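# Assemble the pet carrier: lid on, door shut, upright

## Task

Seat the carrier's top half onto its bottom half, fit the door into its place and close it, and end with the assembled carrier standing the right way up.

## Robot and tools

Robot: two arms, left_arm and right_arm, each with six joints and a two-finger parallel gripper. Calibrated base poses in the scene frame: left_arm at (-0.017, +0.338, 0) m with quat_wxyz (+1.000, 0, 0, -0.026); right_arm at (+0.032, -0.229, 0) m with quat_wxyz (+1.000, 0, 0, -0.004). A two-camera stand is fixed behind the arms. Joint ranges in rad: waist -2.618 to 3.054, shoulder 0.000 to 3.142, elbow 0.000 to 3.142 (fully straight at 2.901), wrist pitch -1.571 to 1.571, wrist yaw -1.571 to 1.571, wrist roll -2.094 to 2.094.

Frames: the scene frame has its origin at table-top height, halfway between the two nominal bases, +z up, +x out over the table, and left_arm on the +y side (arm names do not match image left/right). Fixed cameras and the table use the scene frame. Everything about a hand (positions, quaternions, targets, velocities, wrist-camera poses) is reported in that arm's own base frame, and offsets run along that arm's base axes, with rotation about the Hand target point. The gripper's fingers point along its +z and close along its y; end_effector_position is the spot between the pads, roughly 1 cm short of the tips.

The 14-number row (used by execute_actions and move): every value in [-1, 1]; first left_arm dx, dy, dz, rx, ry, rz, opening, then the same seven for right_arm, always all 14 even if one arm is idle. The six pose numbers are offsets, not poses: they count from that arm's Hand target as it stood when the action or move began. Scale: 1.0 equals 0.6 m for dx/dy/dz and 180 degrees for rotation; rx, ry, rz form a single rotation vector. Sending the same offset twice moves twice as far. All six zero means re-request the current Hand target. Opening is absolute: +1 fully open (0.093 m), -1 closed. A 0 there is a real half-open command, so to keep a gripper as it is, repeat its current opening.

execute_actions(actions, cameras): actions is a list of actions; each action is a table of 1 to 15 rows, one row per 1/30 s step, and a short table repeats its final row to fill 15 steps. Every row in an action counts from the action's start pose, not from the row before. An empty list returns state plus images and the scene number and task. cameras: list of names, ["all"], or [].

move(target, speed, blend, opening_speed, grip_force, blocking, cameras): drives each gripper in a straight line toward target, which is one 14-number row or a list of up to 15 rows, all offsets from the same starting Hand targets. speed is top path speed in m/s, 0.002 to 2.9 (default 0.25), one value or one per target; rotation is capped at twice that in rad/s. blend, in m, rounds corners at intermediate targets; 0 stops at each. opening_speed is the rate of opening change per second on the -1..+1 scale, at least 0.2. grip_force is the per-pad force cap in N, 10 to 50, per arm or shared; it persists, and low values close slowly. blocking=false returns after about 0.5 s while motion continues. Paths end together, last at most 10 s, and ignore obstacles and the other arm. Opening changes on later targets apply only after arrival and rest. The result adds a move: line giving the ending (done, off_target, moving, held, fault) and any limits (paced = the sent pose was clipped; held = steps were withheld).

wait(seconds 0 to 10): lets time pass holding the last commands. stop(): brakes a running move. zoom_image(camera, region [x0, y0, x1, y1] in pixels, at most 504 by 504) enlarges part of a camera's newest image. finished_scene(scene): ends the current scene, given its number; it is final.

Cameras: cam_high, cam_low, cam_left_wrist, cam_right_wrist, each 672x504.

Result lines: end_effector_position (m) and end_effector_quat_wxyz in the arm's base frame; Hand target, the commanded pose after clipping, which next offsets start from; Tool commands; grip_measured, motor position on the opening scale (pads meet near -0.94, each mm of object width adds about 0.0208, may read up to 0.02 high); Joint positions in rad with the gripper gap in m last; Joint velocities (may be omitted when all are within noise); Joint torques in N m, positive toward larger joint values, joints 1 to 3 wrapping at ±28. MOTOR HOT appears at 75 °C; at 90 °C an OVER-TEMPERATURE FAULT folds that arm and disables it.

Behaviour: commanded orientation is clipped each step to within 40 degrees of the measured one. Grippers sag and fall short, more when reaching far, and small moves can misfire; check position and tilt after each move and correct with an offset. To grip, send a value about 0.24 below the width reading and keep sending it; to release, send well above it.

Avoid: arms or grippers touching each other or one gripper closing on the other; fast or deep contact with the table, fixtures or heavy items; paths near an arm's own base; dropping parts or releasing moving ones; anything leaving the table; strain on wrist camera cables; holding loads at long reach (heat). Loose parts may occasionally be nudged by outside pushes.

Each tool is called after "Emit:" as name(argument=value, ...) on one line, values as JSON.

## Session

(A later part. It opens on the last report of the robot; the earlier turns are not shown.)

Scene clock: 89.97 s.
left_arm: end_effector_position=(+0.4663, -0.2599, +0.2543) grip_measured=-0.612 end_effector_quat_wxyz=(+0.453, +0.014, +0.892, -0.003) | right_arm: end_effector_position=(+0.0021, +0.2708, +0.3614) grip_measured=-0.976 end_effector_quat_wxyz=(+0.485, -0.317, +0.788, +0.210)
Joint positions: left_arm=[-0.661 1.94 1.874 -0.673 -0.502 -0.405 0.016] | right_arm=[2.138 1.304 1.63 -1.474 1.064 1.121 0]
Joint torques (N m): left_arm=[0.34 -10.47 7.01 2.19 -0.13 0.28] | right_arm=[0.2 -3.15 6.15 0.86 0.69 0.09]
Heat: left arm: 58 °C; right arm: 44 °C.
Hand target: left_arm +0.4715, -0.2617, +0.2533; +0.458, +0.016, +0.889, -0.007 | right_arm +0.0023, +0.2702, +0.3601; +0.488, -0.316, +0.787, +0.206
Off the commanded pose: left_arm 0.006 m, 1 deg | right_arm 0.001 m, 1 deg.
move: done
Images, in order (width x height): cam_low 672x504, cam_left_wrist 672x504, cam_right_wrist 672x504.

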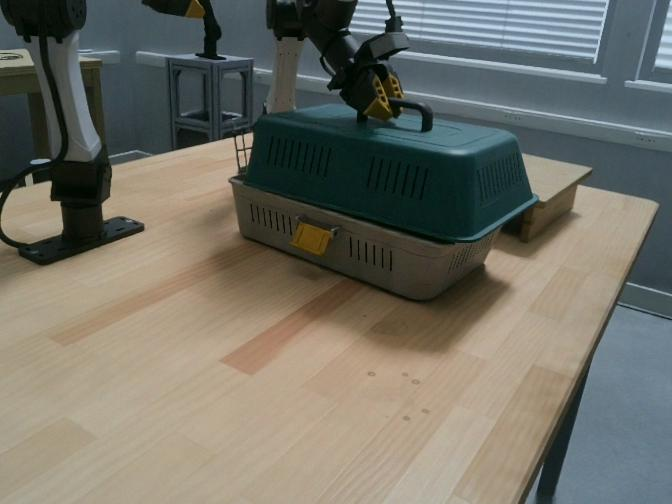

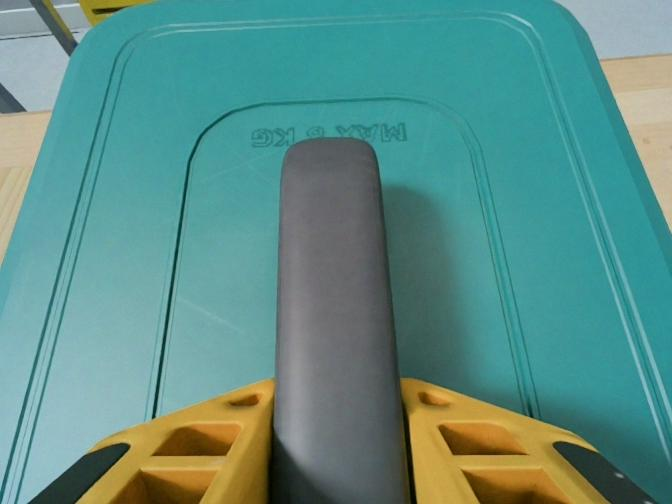

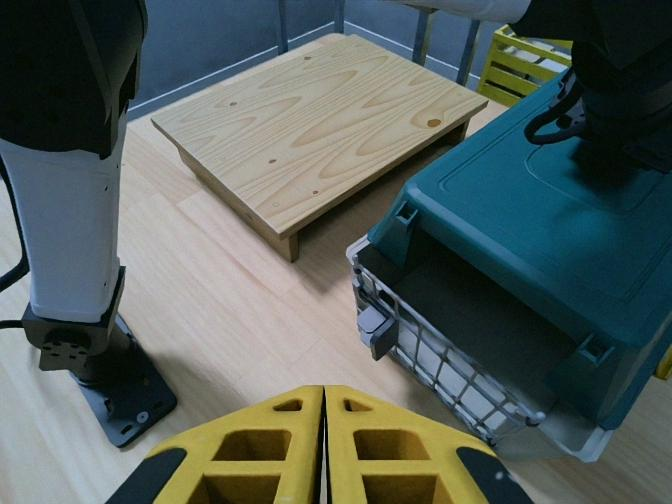

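Emit:
move(target=[[0,0,0.06,0,-0.02,0,-1,0,0,0,0,0,0,-1],[-0.005,0.0,0.118,0,-0.035,0.0,-1,0,0,0,0,0,0,-1],[-0.065,0.0,0.118,0,-0.035,0.0,-1,0,0,0,0,0,0,-1]], cameras=["cam_high","cam_low","cam_right_wrist"], speed=0.1, blend=[0.01,0.01,0])

Emit:
zoom_image(camera="cam_high", region=[240, 130, 480, 300])

Emit:
zoom_image(camera="cam_right_wrist", region=[320, 150, 672, 470])

Scene clock: 95.97 s.
left_arm: end_effector_position=(+0.4335, -0.2673, +0.2689) grip_measured=-0.626 end_effector_quat_wxyz=(+0.445, +0.050, +0.894, +0.021) | right_arm: end_effector_position=(+0.0021, +0.2708, +0.3614) grip_measured=-0.976 end_effector_quat_wxyz=(+0.485, -0.317, +0.788, +0.210)
Joint positions: left_arm=[-0.727 1.89 1.884 -0.781 -0.554 -0.381 0.015] | right_arm=[2.138 1.304 1.63 -1.474 1.064 1.121 0]
Joint torques (N m): left_arm=[-0.34 -17.63 8.09 2.39 -0.65 0.05] | right_arm=[0.2 -3.15 6.13 0.86 0.68 0.08]
Heat: left arm: 58 °C; right arm: 44 °C.
Hand target: left_arm +0.4325, -0.2618, +0.3239; +0.506, +0.016, +0.862, -0.006 | right_arm +0.0023, +0.2702, +0.3601; +0.488, -0.316, +0.787, +0.206
Off the commanded pose: left_arm 0.055 m, 9 deg | right_arm 0.001 m, 1 deg.
move: off_target (left_arm)
Images, in order (width x height): cam_high 672x504, cam_low 672x504, cam_right_wrist 672x504.

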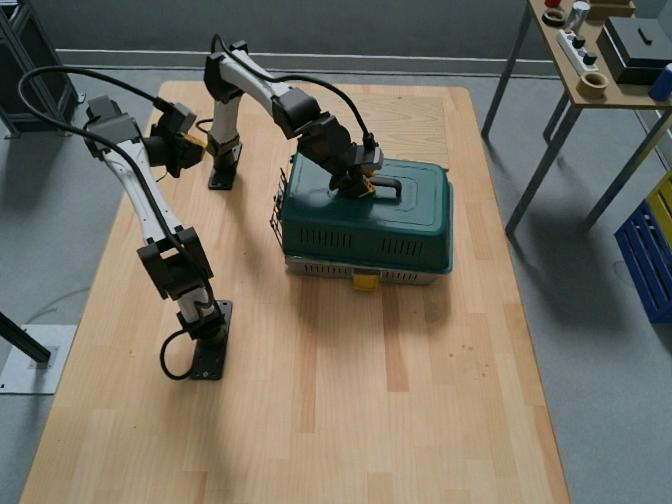

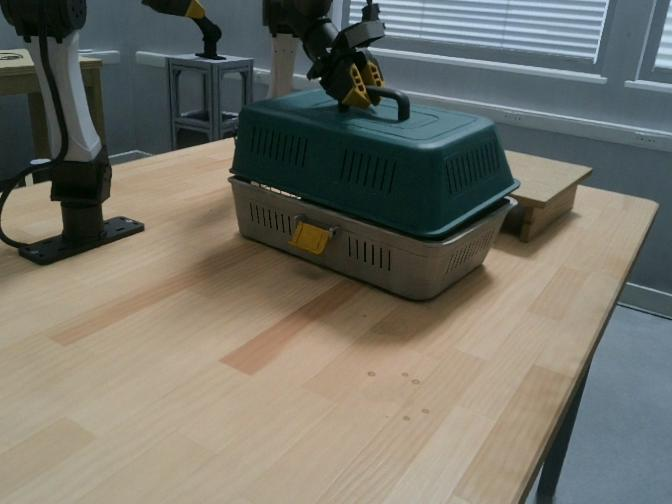

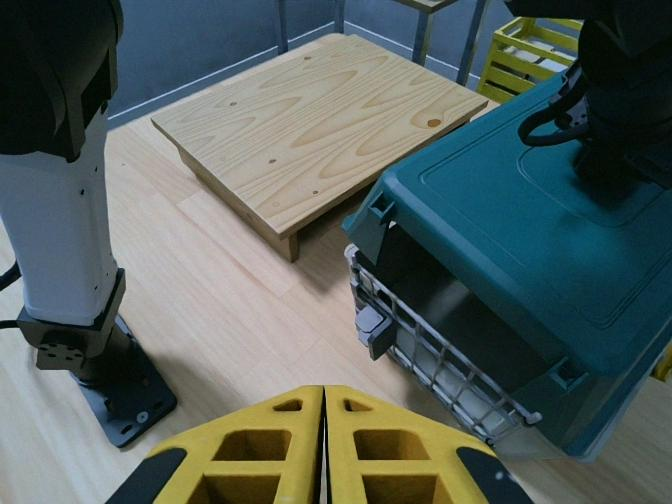

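Scaled by 2.100 from the camera's 672x504 image, which has a finer 960x720 frame.

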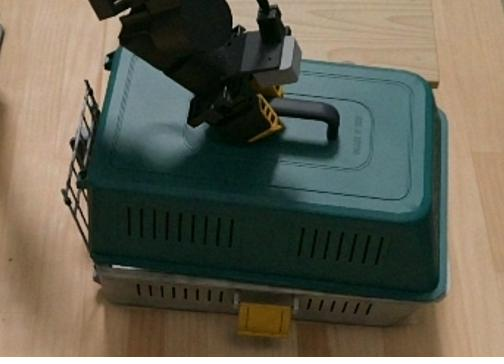

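Scaled by 1.432 from the camera's 672x504 image, which has a finer 960x720 frame.

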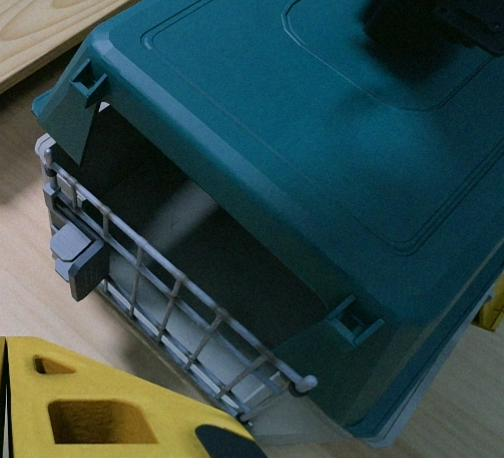

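Emit:
move(target=[0.01,0.0,0.012,-0.024,-0.008,0.016,-1,0,0,0,0,0,0,-1], cameras=["cam_high","cam_right_wrist","cam_low"], speed=0.1)

Emit:
zoom_image(camera="cam_high", region=[240, 130, 480, 300])

Emit:
zoom_image(camera="cam_right_wrist", region=[320, 150, 672, 470])

Scene clock: 111.27 s.
left_arm: end_effector_position=(+0.4324, -0.2647, +0.2684) grip_measured=-0.627 end_effector_quat_wxyz=(+0.445, +0.019, +0.895, +0.012) | right_arm: end_effector_position=(+0.0021, +0.2708, +0.3614) grip_measured=-0.976 end_effector_quat_wxyz=(+0.485, -0.317, +0.788, +0.210)
Joint positions: left_arm=[-0.727 1.885 1.877 -0.786 -0.562 -0.449 0.015] | right_arm=[2.138 1.304 1.63 -1.474 1.064 1.121 0]
Joint torques (N m): left_arm=[-0.09 -16.9 9.47 2.61 -0.71 -0.04] | right_arm=[0.21 -3.15 6.12 0.86 0.69 0.08]
Heat: left arm: 60 °C; right arm: 44 °C.
Hand target: left_arm +0.4385, -0.2617, +0.3313; +0.517, -0.025, +0.855, -0.026 | right_arm +0.0023, +0.2702, +0.3601; +0.488, -0.316, +0.787, +0.206
Off the commanded pose: left_arm 0.063 m, 11 deg | right_arm 0.001 m, 1 deg.
move: off_target (left_arm)
Images, in order (width x height): cam_high 672x504, cam_low 672x504, cam_right_wrist 672x504.

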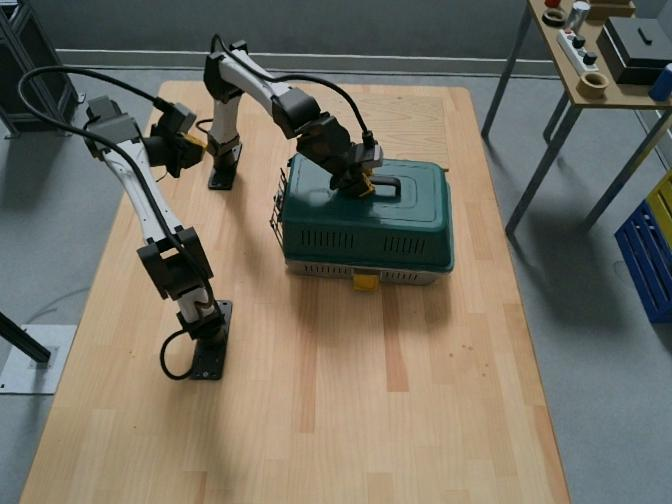

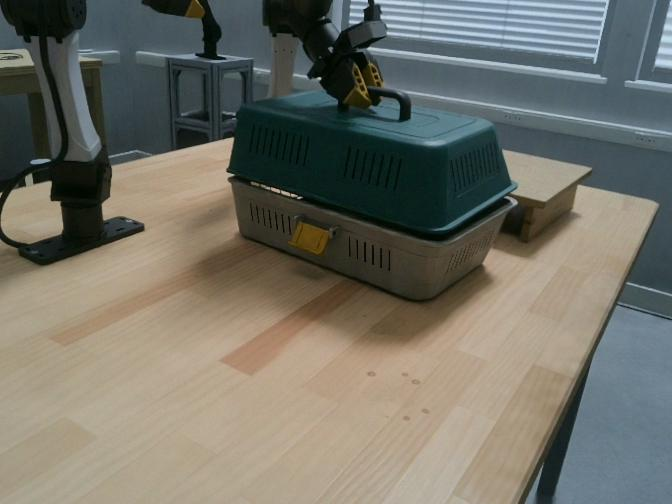

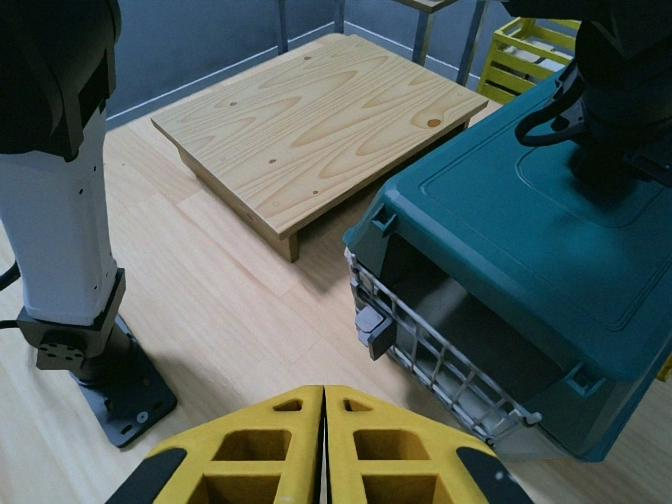

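Scaled by 2.100 from the camera's 672x504 image, which has a finer 960x720 frame.

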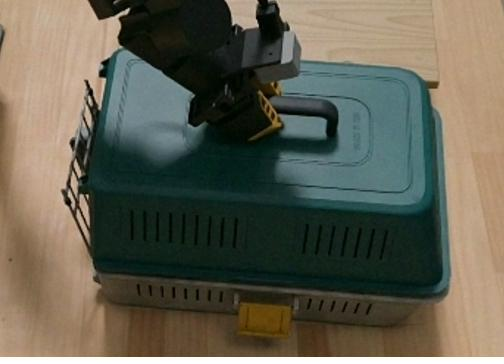

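Scaled by 1.432 from the camera's 672x504 image, which has a finer 960x720 frame.

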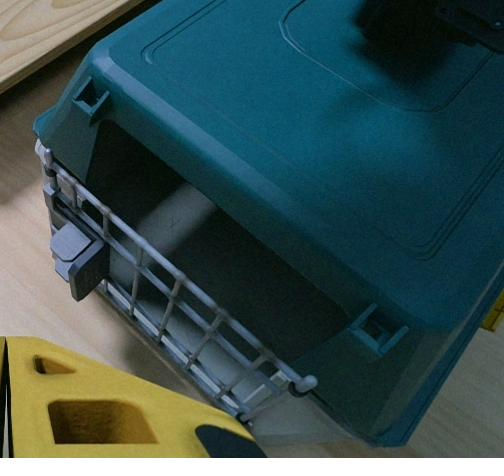

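Emit:
move(target=[0.003,0.014,0.035,-0.0,-0.012,0.008,-1,0.03,0.095,-0.2,0,0,0,-1], cameras=["cam_high","cam_right_wrist","cam_low"], speed=0.1)

Emit:
zoom_image(camera="cam_high", region=[240, 130, 480, 300])

Emit:
zoom_image(camera="cam_low", region=[200, 60, 540, 310])

Scene clock: 117.70 s.
left_arm: end_effector_position=(+0.4331, -0.2594, +0.2734) grip_measured=-0.627 end_effector_quat_wxyz=(+0.454, +0.009, +0.891, +0.021) | right_arm: end_effector_position=(+0.0197, +0.3265, +0.2423) grip_measured=-0.976 end_effector_quat_wxyz=(+0.490, -0.316, +0.787, +0.202)
Joint positions: left_arm=[-0.727 1.879 1.877 -0.786 -0.594 -0.455 0.015] | right_arm=[1.953 1.264 1.06 -0.703 0.981 0.824 0]
Joint torques (N m): left_arm=[0.31 -17.73 11.96 2.52 -0.79 0.2] | right_arm=[-0.7 -5.16 6.58 1.52 0.4 -0.16]
Heat: left arm: 62 °C; right arm: 44 °C.
Hand target: left_arm +0.4403, -0.2533, +0.3523; +0.534, -0.035, +0.845, -0.020 | right_arm +0.0204, +0.3271, +0.2401; +0.489, -0.316, +0.787, +0.205
Off the commanded pose: left_arm 0.080 m, 13 deg | right_arm 0.002 m, 0 deg.
move: off_target (left_arm)
Images, in order (width x height): cam_high 672x504, cam_low 672x504, cam_right_wrist 672x504.

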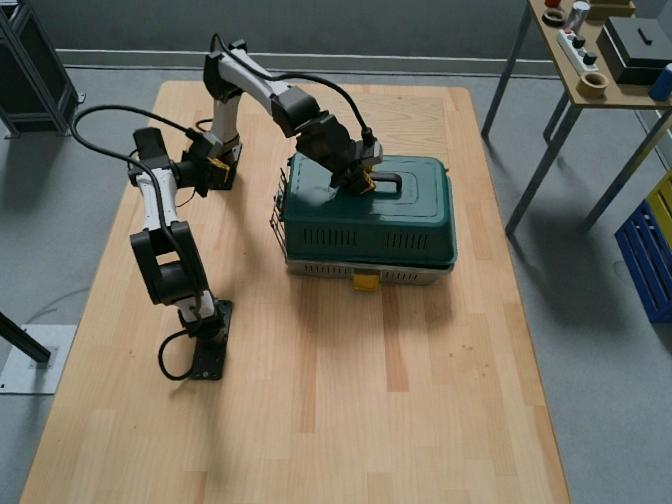

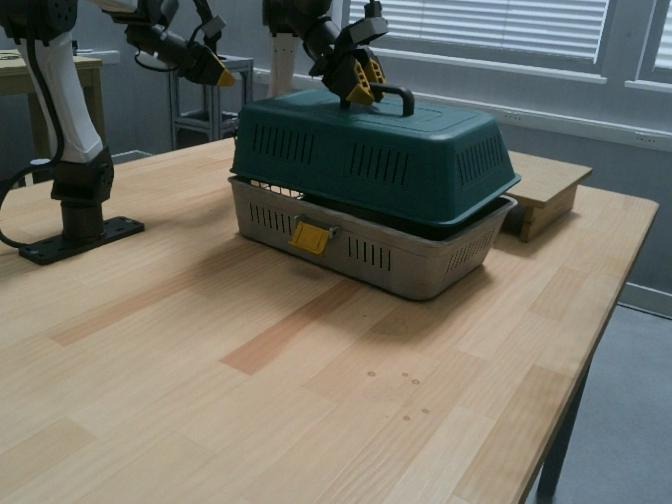

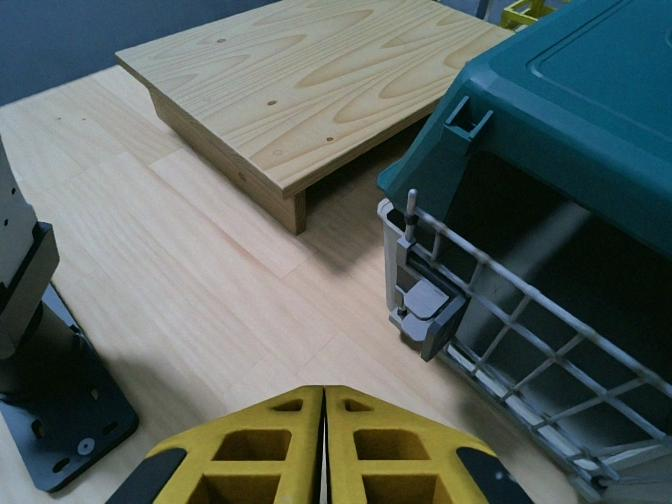

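Scaled by 2.100 from the camera's 672x504 image, which has a finer 960x720 frame.

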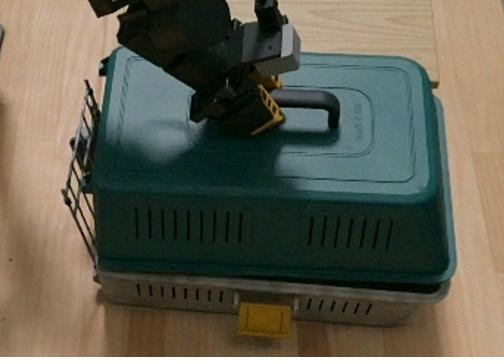

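Scaled by 1.482 from the camera's 672x504 image, which has a finer 960x720 frame.

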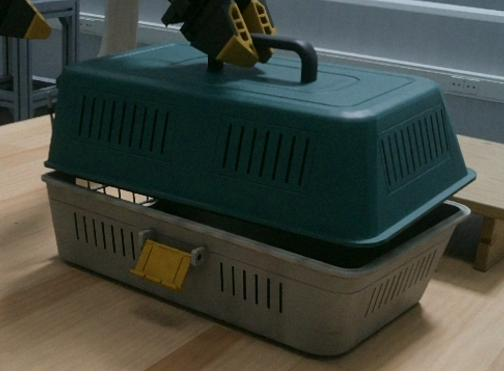

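Emit:
move(target=[[0,0,0,-0.0,0,0,-1,0.08,0.03,-0.16,0,0,0,-1],[0,0,0,-0.0,0,0,-1,0.185,0.035,-0.16,0,0,0,-1]], cameras=["cam_high","cam_right_wrist"], speed=0.1, blend=[0.01,0])

Scene clock: 128.07 s.
left_arm: end_effector_position=(+0.4331, -0.2590, +0.2734) grip_measured=-0.627 end_effector_quat_wxyz=(+0.454, +0.010, +0.891, +0.022) | right_arm: end_effector_position=(+0.1308, +0.3477, +0.1478) grip_measured=-0.976 end_effector_quat_wxyz=(+0.489, -0.313, +0.788, +0.204)
Joint positions: left_arm=[-0.727 1.879 1.877 -0.786 -0.596 -0.454 0.015] | right_arm=[1.478 1.311 0.633 0.109 0.622 0.375 0]
Joint torques (N m): left_arm=[0.16 -17.72 11.96 2.51 -0.75 0.16] | right_arm=[-0.72 -4.34 6.75 2.07 0.14 -0.13]
Heat: left arm: 67 °C; right arm: 43 °C.
Hand target: left_arm +0.4403, -0.2533, +0.3523; +0.534, -0.035, +0.845, -0.020 | right_arm +0.1314, +0.3482, +0.1441; +0.489, -0.316, +0.787, +0.206
Off the commanded pose: left_arm 0.079 m, 13 deg | right_arm 0.004 m, 0 deg.
move: off_target (left_arm)
Images, in order (width x height): cam_high 672x504, cam_right_wrist 672x504.

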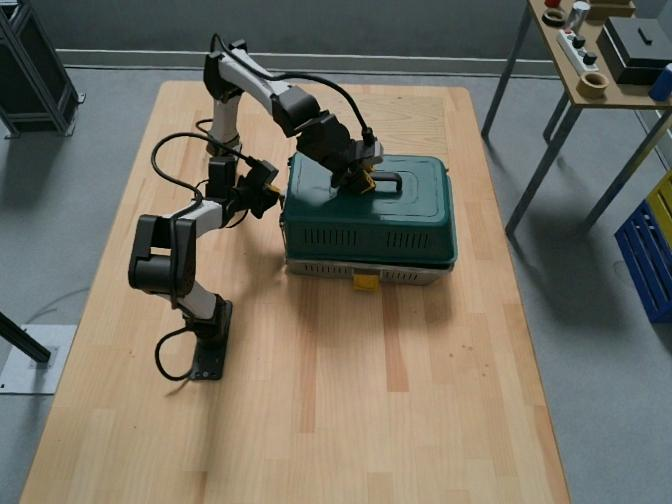

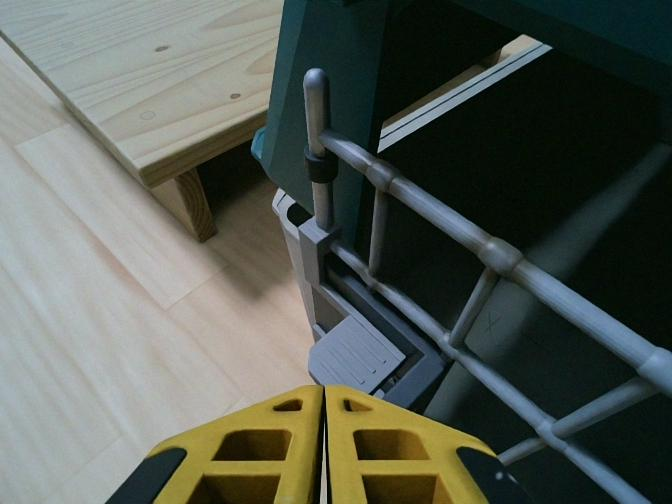

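Emit:
move(target=[0,0,0,-0.0,0,0,-1,0.018,0.0,0,0,0,0,-1], cameras=["cam_high","cam_right_wrist"], speed=0.1)

Scene clock: 131.53 s.
left_arm: end_effector_position=(+0.4332, -0.2588, +0.2736) grip_measured=-0.627 end_effector_quat_wxyz=(+0.455, +0.010, +0.890, +0.023) | right_arm: end_effector_position=(+0.1365, +0.3501, +0.1485) grip_measured=-0.976 end_effector_quat_wxyz=(+0.484, -0.319, +0.787, +0.213)
Joint positions: left_arm=[-0.727 1.879 1.877 -0.786 -0.598 -0.453 0.015] | right_arm=[1.443 1.311 0.633 0.128 0.568 0.349 0]
Joint torques (N m): left_arm=[0.32 -17.68 11.93 2.54 -0.73 0.16] | right_arm=[-1.42 -3.93 6.69 2.14 0.29 -0.16]
Heat: left arm: 69 °C; right arm: 43 °C.
Hand target: left_arm +0.4403, -0.2533, +0.3523; +0.534, -0.035, +0.845, -0.020 | right_arm +0.1421, +0.3482, +0.1441; +0.489, -0.316, +0.787, +0.206
Off the commanded pose: left_arm 0.079 m, 13 deg | right_arm 0.007 m, 1 deg.
move: off_target (left_arm)
Images, in order (width x height): cam_high 672x504, cam_right_wrist 672x504.

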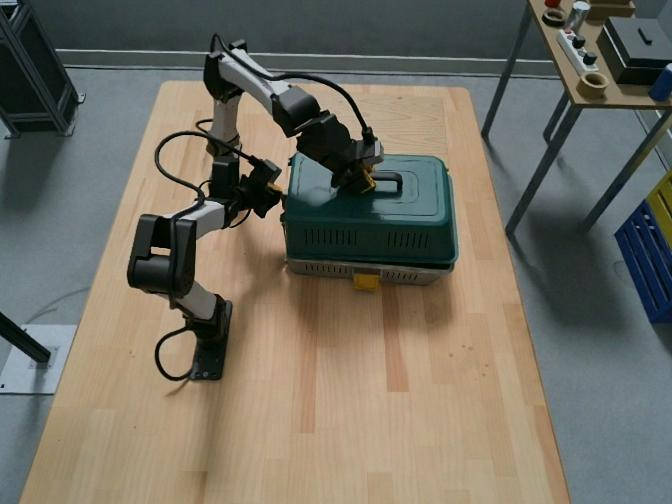

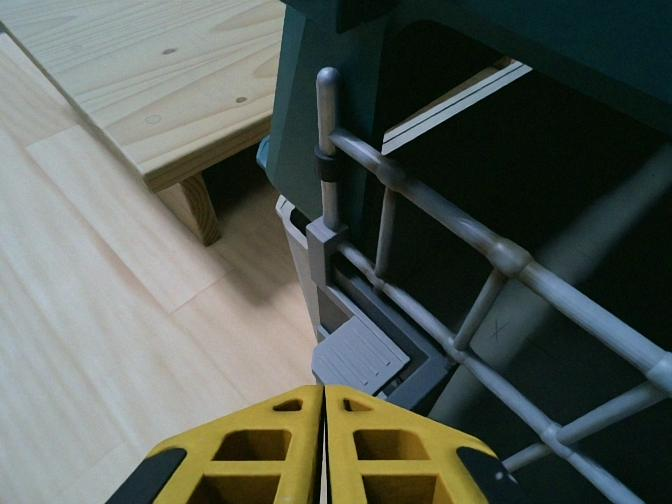

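Emit:
move(target=[0,0,-0.065,-0.0,0,0,-1,0.0,0.0,0,0,0,0,-1], cameras=["cam_high","cam_right_wrist"], speed=0.06)

Scene clock: 134.57 s.
left_arm: end_effector_position=(+0.4354, -0.2591, +0.2638) grip_measured=-0.627 end_effector_quat_wxyz=(+0.474, -0.001, +0.880, +0.008) | right_arm: end_effector_position=(+0.1360, +0.3509, +0.1483) grip_measured=-0.976 end_effector_quat_wxyz=(+0.483, -0.320, +0.786, +0.215)
Joint positions: left_arm=[-0.726 1.837 1.747 -0.64 -0.6 -0.452 0.015] | right_arm=[1.442 1.313 0.633 0.131 0.562 0.348 0]
Joint torques (N m): left_arm=[0.35 -16.08 7.51 2.74 -0.7 0.18] | right_arm=[-1.36 -4.12 6.69 2.1 0.33 -0.16]
Heat: left arm: 69 °C; right arm: 43 °C.
Hand target: left_arm +0.4403, -0.2534, +0.3131; +0.533, -0.035, +0.845, -0.020 | right_arm +0.1421, +0.3483, +0.1442; +0.489, -0.316, +0.787, +0.206
Off the commanded pose: left_arm 0.050 m, 9 deg | right_arm 0.008 m, 1 deg.
move: off_target (left_arm)
Images, in order (width x height): cam_high 672x504, cam_right_wrist 672x504.

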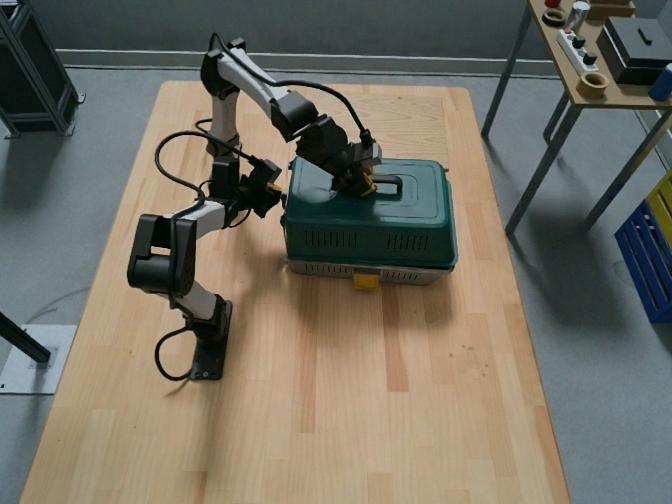

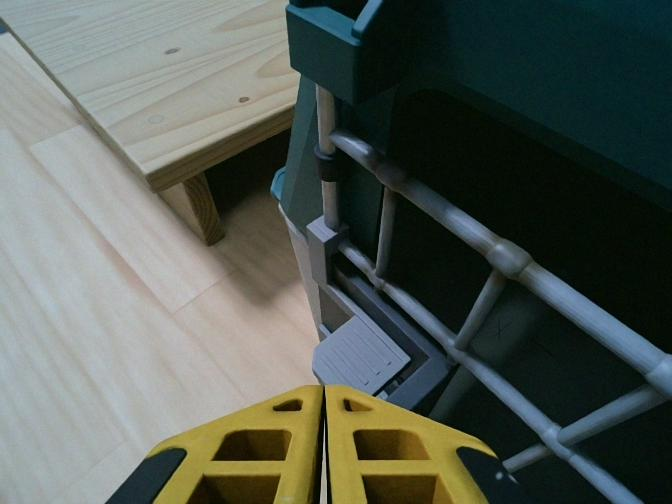

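Emit:
move(target=[0,0,-0.05,-0.0,0.01,0,-1,0.0,0.0,0,0,0,0,-1], cameras=["cam_high","cam_right_wrist","cam_low"], speed=0.06)

Emit:
zoom_image(camera="cam_low", region=[200, 60, 540, 310])

Scene clock: 137.87 s.
left_arm: end_effector_position=(+0.4389, -0.2571, +0.2572) grip_measured=-0.628 end_effector_quat_wxyz=(+0.487, -0.008, +0.873, +0.000) | right_arm: end_effector_position=(+0.1362, +0.3509, +0.1483) grip_measured=-0.976 end_effector_quat_wxyz=(+0.483, -0.320, +0.786, +0.215)
Joint positions: left_arm=[-0.718 1.818 1.671 -0.545 -0.602 -0.448 0.015] | right_arm=[1.442 1.313 0.633 0.131 0.562 0.348 0]
Joint torques (N m): left_arm=[0.12 -13.72 6.32 2.43 -0.51 -0.01] | right_arm=[-1.33 -4.11 6.69 2.11 0.33 -0.15]
Heat: left arm: 68 °C; right arm: 43 °C.
Hand target: left_arm +0.4402, -0.2534, +0.2833; +0.520, -0.035, +0.853, -0.019 | right_arm +0.1422, +0.3482, +0.1442; +0.489, -0.316, +0.787, +0.206
Off the commanded pose: left_arm 0.026 m, 6 deg | right_arm 0.008 m, 1 deg.
move: off_target (left_arm)
Images, in order (width x height): cam_high 672x504, cam_low 672x504, cam_right_wrist 672x504.

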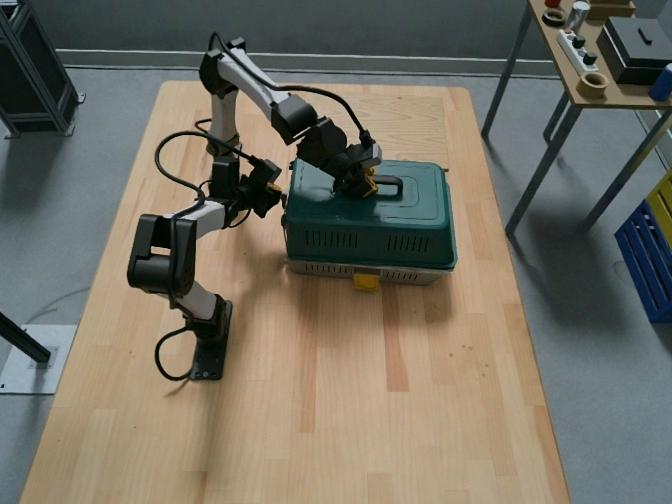

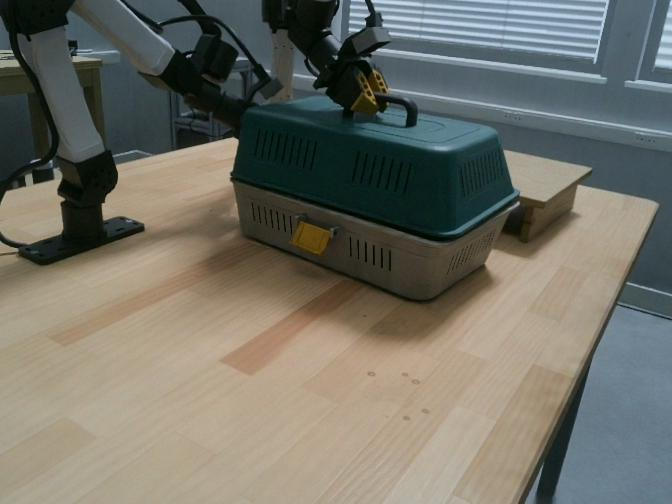

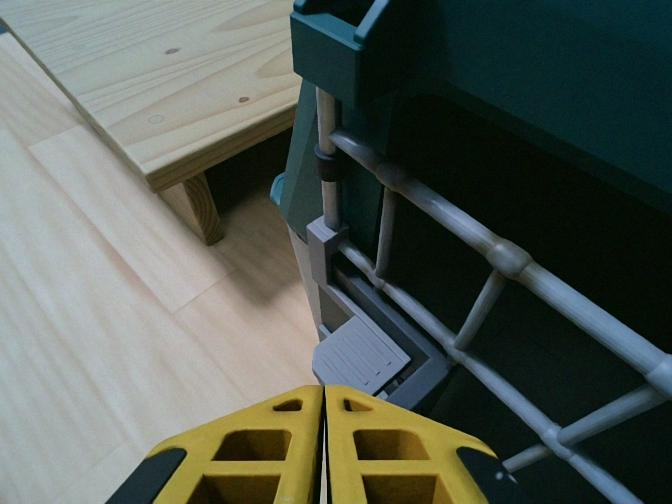

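Scaled by 1.482 from the camera's 672x504 image, which has a finer 960x720 frame.

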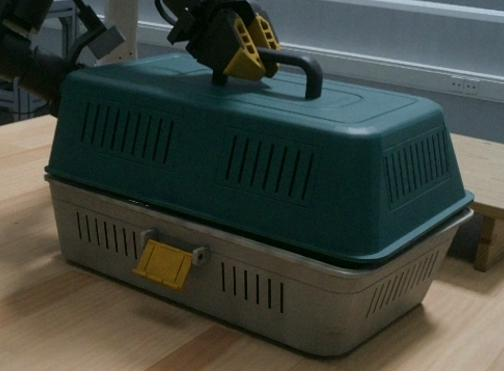

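Emit:
move(target=[[0.0,0.012,-0.03,-0.0,0.02,0,-1,0,0,0,0,0,0,-1],[0.006,0.012,-0.045,-0.0,0.025,0,-1,-0.006,0,0,0,0,0,-1]], cameras=["cam_high","cam_right_wrist","cam_low"], speed=0.05)

Emit:
zoom_image(camera="cam_low", region=[200, 60, 540, 310])

Emit:
zoom_image(camera="cam_right_wrist", region=[250, 0, 450, 200])

Scene clock: 142.67 s.
left_arm: end_effector_position=(+0.4404, -0.2547, +0.2561) grip_measured=-0.628 end_effector_quat_wxyz=(+0.484, -0.009, +0.875, -0.003) | right_arm: end_effector_position=(+0.1363, +0.3508, +0.1484) grip_measured=-0.976 end_effector_quat_wxyz=(+0.483, -0.320, +0.786, +0.214)
Joint positions: left_arm=[-0.709 1.816 1.668 -0.544 -0.589 -0.448 0.015] | right_arm=[1.442 1.313 0.633 0.131 0.564 0.348 0]
Joint torques (N m): left_arm=[1.62 -11.47 5.33 2.12 -0.08 -0.25] | right_arm=[-0.02 -4.27 6.71 2.05 0.44 -0.07]
Heat: left arm: 67 °C; right arm: 43 °C.
Hand target: left_arm +0.4439, -0.2462, +0.2563; +0.486, -0.036, +0.873, -0.018 | right_arm +0.1385, +0.3482, +0.1442; +0.489, -0.316, +0.787, +0.206
Off the commanded pose: left_arm 0.009 m, 4 deg | right_arm 0.005 m, 1 deg.
move: off_target (left_arm)
Images, in order (width x height): cam_high 672x504, cam_low 672x504, cam_right_wrist 672x504.

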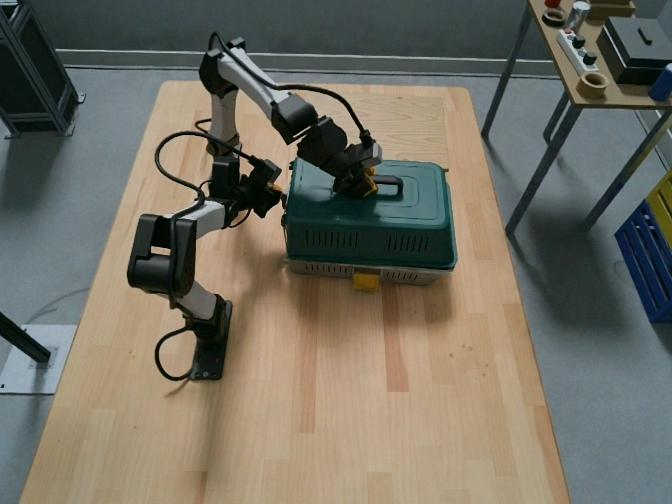

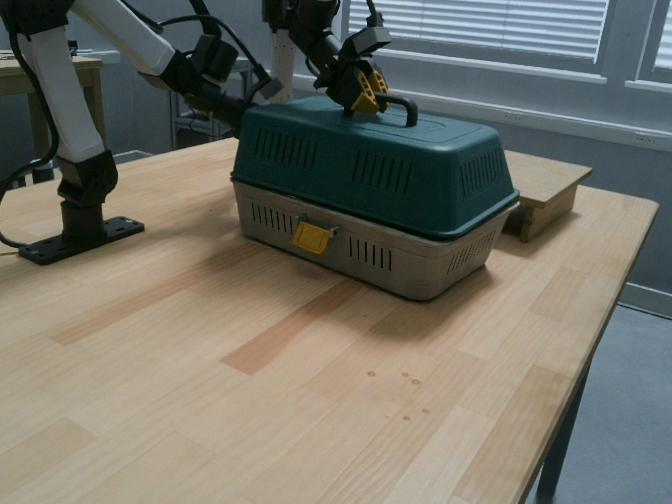

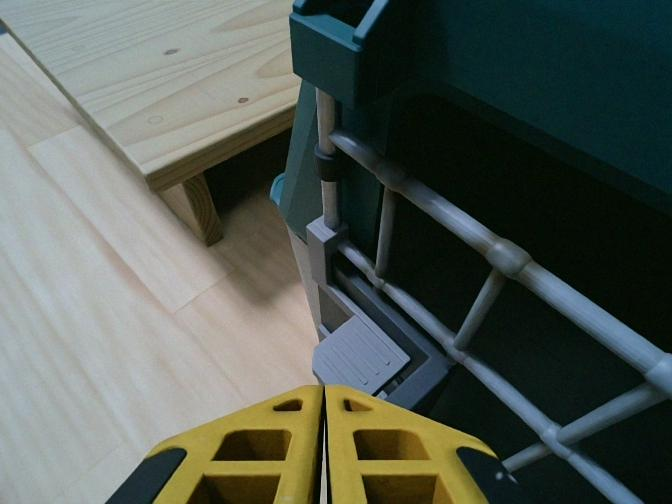

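Scaled by 1.482 from the camera's 672x504 image, which has a finer 960x720 frame.

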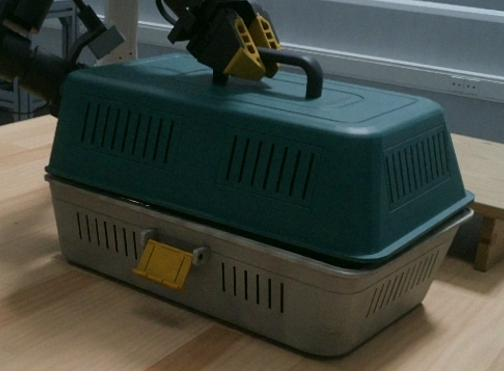

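Scaled by 2.520 from the camera's 672x504 image, which has a finer 960x720 frame.

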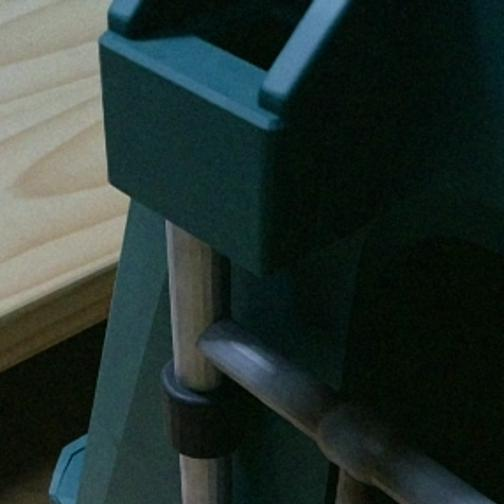

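Emit:
move(target=[[0.0,0.0,0.05,-0.0,-0.02,0,-1,0,0,0,0,0,0,-1],[0.0,0.0,-0.02,-0.0,0.0,0,-1,0,0,0,0,0,0,-1]], cameras=["cam_right_wrist","cam_low"], speed=0.05)

Emit:
zoom_image(camera="cam_right_wrist", region=[250, 0, 450, 200])

Emit:
zoom_image(camera="cam_low", region=[200, 60, 540, 310])

Scene clock: 150.10 s.
left_arm: end_effector_position=(+0.4414, -0.2551, +0.2551) grip_measured=-0.628 end_effector_quat_wxyz=(+0.496, -0.014, +0.868, -0.011) | right_arm: end_effector_position=(+0.1372, +0.3502, +0.1488) grip_measured=-0.976 end_effector_quat_wxyz=(+0.485, -0.318, +0.787, +0.212)
Joint positions: left_arm=[-0.709 1.801 1.623 -0.48 -0.591 -0.446 0.015] | right_arm=[1.442 1.313 0.633 0.131 0.57 0.348 0]
Joint torques (N m): left_arm=[1.65 -10.22 4.83 1.97 -0.05 -0.28] | right_arm=[-0.06 -4.25 6.71 2.04 0.36 -0.07]
Heat: left arm: 64 °C; right arm: 43 °C.
Hand target: left_arm +0.4438, -0.2462, +0.2444; +0.486, -0.036, +0.873, -0.018 | right_arm +0.1386, +0.3482, +0.1442; +0.489, -0.316, +0.787, +0.206
Off the commanded pose: left_arm 0.014 m, 3 deg | right_arm 0.005 m, 1 deg.
move: off_target (left_arm)
Images, in order (width x height): cam_low 672x504, cam_right_wrist 672x504.

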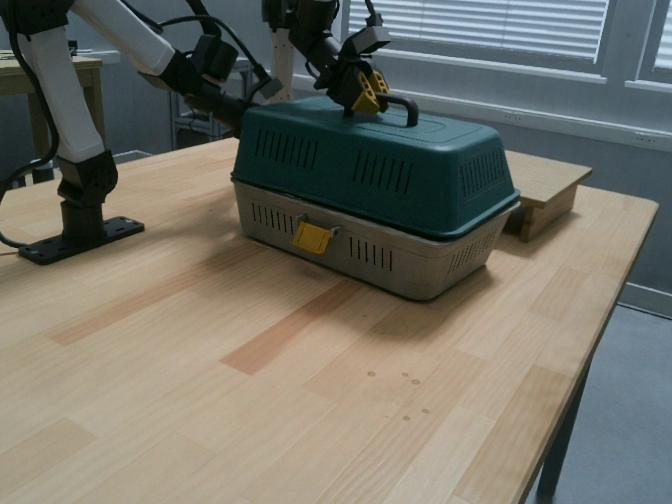

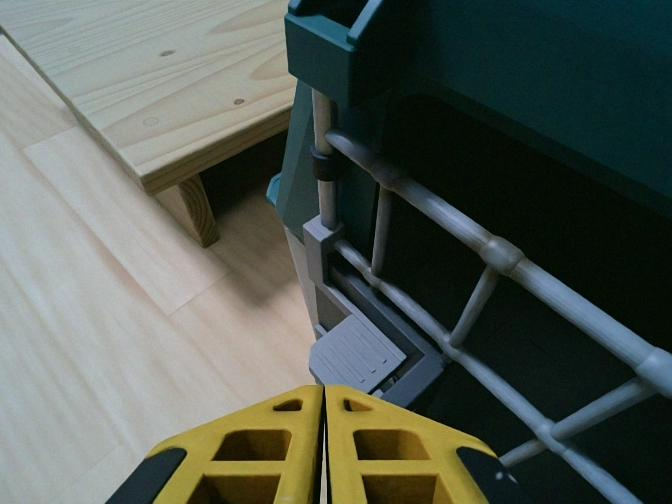

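Scaled by 2.520 from the camera's 672x504 image, which has a finer 960x720 frame.

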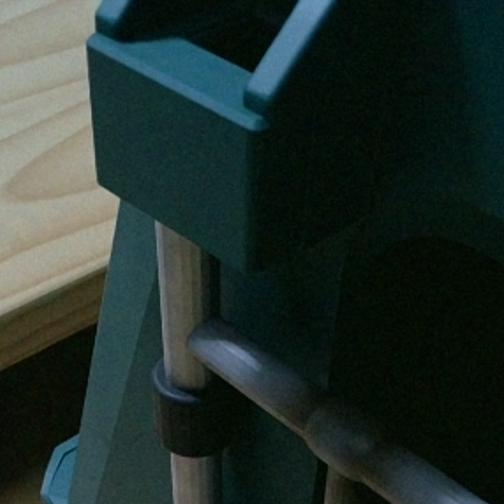

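Scaled by 1.482 from the camera's 672x504 image, which has a finer 960x720 frame.

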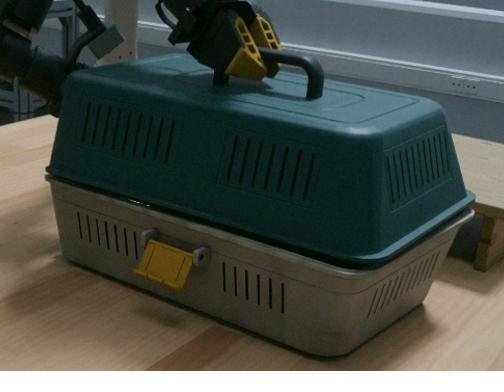

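Emit:
move(target=[[0.0,-0.008,0.055,-0.0,-0.02,0,-1,0,0,0,0,0,0,-1],[0.0,-0.008,0.055,-0.0,-0.02,0,-1,0.024,0,0,0,0,0,-1],[0.0,0.0,-0.01,-0.0,0.0,0,-1,0.024,0,0,0,0,0,-1]], cameras=["cam_right_wrist","cam_low"], speed=0.05)

Emit:
zoom_image(camera="cam_right_wrist", region=[250, 0, 450, 200])

Emit:
zoom_image(camera="cam_low", region=[200, 60, 540, 310])

Scene clock: 164.20 s.
left_arm: end_effector_position=(+0.4459, -0.2522, +0.2549) grip_measured=-0.628 end_effector_quat_wxyz=(+0.504, -0.016, +0.863, -0.010) | right_arm: end_effector_position=(+0.1428, +0.3539, +0.1490) grip_measured=-0.976 end_effector_quat_wxyz=(+0.479, -0.324, +0.784, +0.224)
Joint positions: left_arm=[-0.7 1.799 1.602 -0.438 -0.594 -0.429 0.015] | right_arm=[1.404 1.319 0.633 0.157 0.509 0.323 0]
Joint torques (N m): left_arm=[1.03 -9.98 4.63 1.8 -0.05 -0.48] | right_arm=[-1.83 -4.08 6.86 2.08 0.48 -0.17]
Heat: left arm: 61 °C; right arm: 43 °C.
Hand target: left_arm +0.4439, -0.2462, +0.2383; +0.486, -0.036, +0.873, -0.018 | right_arm +0.1529, +0.3483, +0.1442; +0.489, -0.316, +0.787, +0.206
Off the commanded pose: left_arm 0.018 m, 3 deg | right_arm 0.013 m, 3 deg.
move: off_target (left_arm, right_arm)
Images, in order (width x height): cam_low 672x504, cam_right_wrist 672x504.

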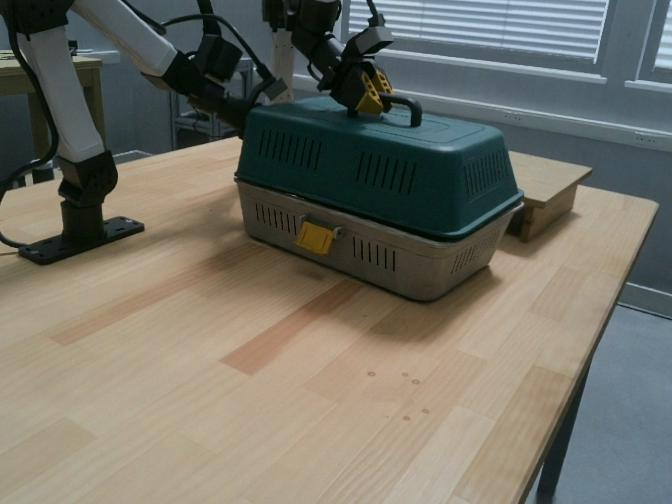

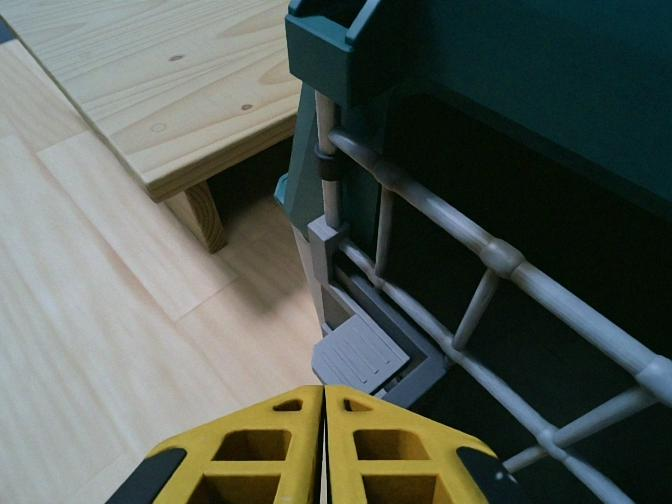

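Scaled by 2.520 from the camera's 672x504 image, which has a finer 960x720 frame.

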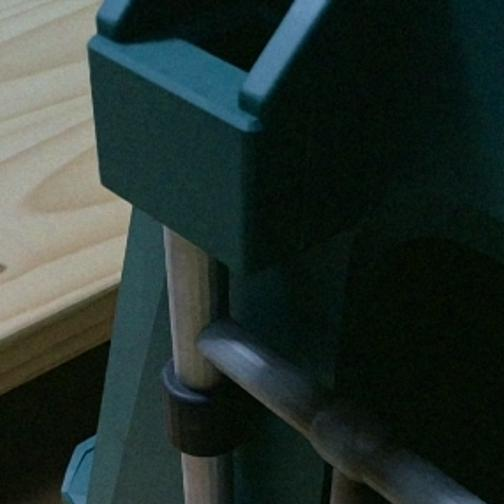

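Scaled by 1.482 from the camera's 672x504 image, which has a finer 960x720 frame.

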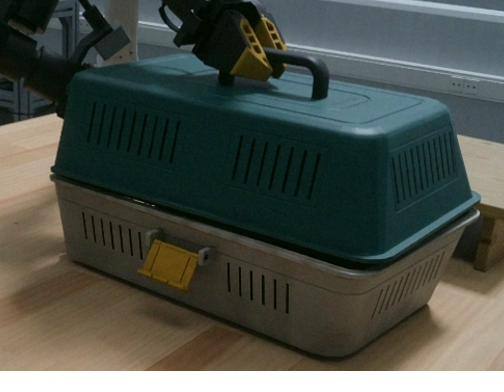

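Emit:
move(target=[[0.0,-0.0,0.0,-0.0,0.0,0,-1,-0.1,-0.03,0.02,0,0,0,-1],[0,0,0,0,0,0,-1,-0.2,-0.135,0.32,0,0,0,-1]], cameras=["cam_right_wrist","cam_high"], speed=0.15, blend=[0.02,0])

Emit:
zoom_image(camera="cam_right_wrist", region=[250, 100, 672, 480])

Emit:
zoom_image(camera="cam_high", region=[240, 130, 480, 300])

Scene clock: 169.90 s.
left_arm: end_effector_position=(+0.4459, -0.2522, +0.2549) grip_measured=-0.629 end_effector_quat_wxyz=(+0.504, -0.016, +0.863, -0.010) | right_arm: end_effector_position=(+0.0334, +0.2669, +0.3258) grip_measured=-0.976 end_effector_quat_wxyz=(+0.487, -0.327, +0.786, +0.195)
Joint positions: left_arm=[-0.7 1.799 1.602 -0.438 -0.594 -0.429 0.015] | right_arm=[2 1.139 1.35 -1.19 0.998 0.883 0]
Joint torques (N m): left_arm=[0.92 -10.15 4.74 1.8 -0.02 -0.44] | right_arm=[0.25 -2.15 10.51 1.12 0.61 0.1]
Heat: left arm: 60 °C; right arm: 43 °C.
Hand target: left_arm +0.4439, -0.2462, +0.2383; +0.486, -0.036, +0.873, -0.018 | right_arm +0.0329, +0.2673, +0.3362; +0.489, -0.316, +0.787, +0.206
Off the commanded pose: left_arm 0.018 m, 3 deg | right_arm 0.010 m, 2 deg.
move: off_target (left_arm)
Images, in order (width x height): cam_high 672x504, cam_right_wrist 672x504.

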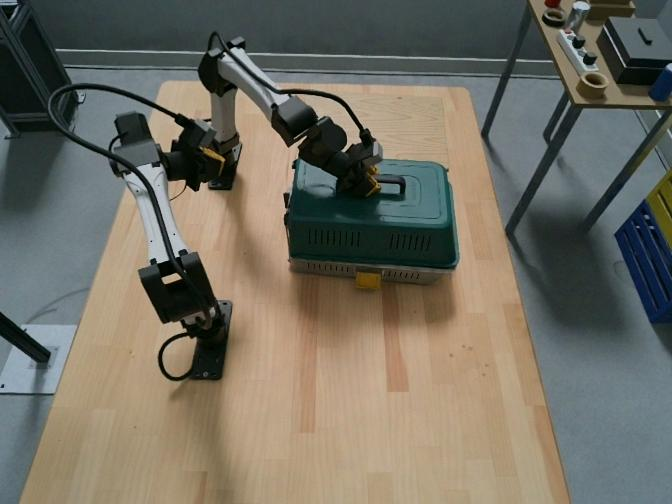

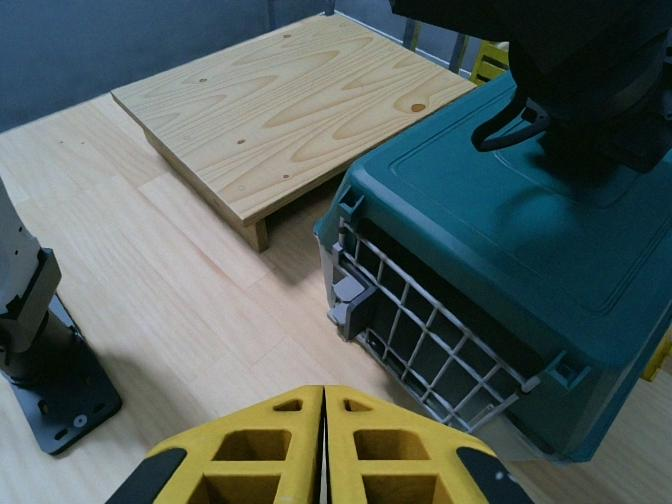

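Scaled by 1.194 from the camera's 672x504 image, which has a finer 960x720 frame.

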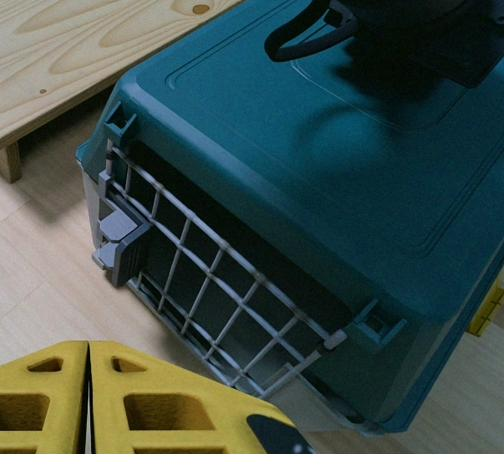

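Scaled by 2.100 from the camera's 672x504 image, which has a finer 960x720 frame.

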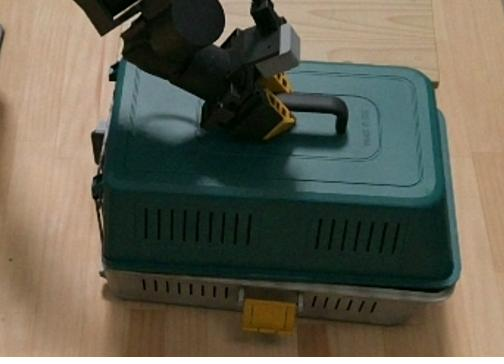

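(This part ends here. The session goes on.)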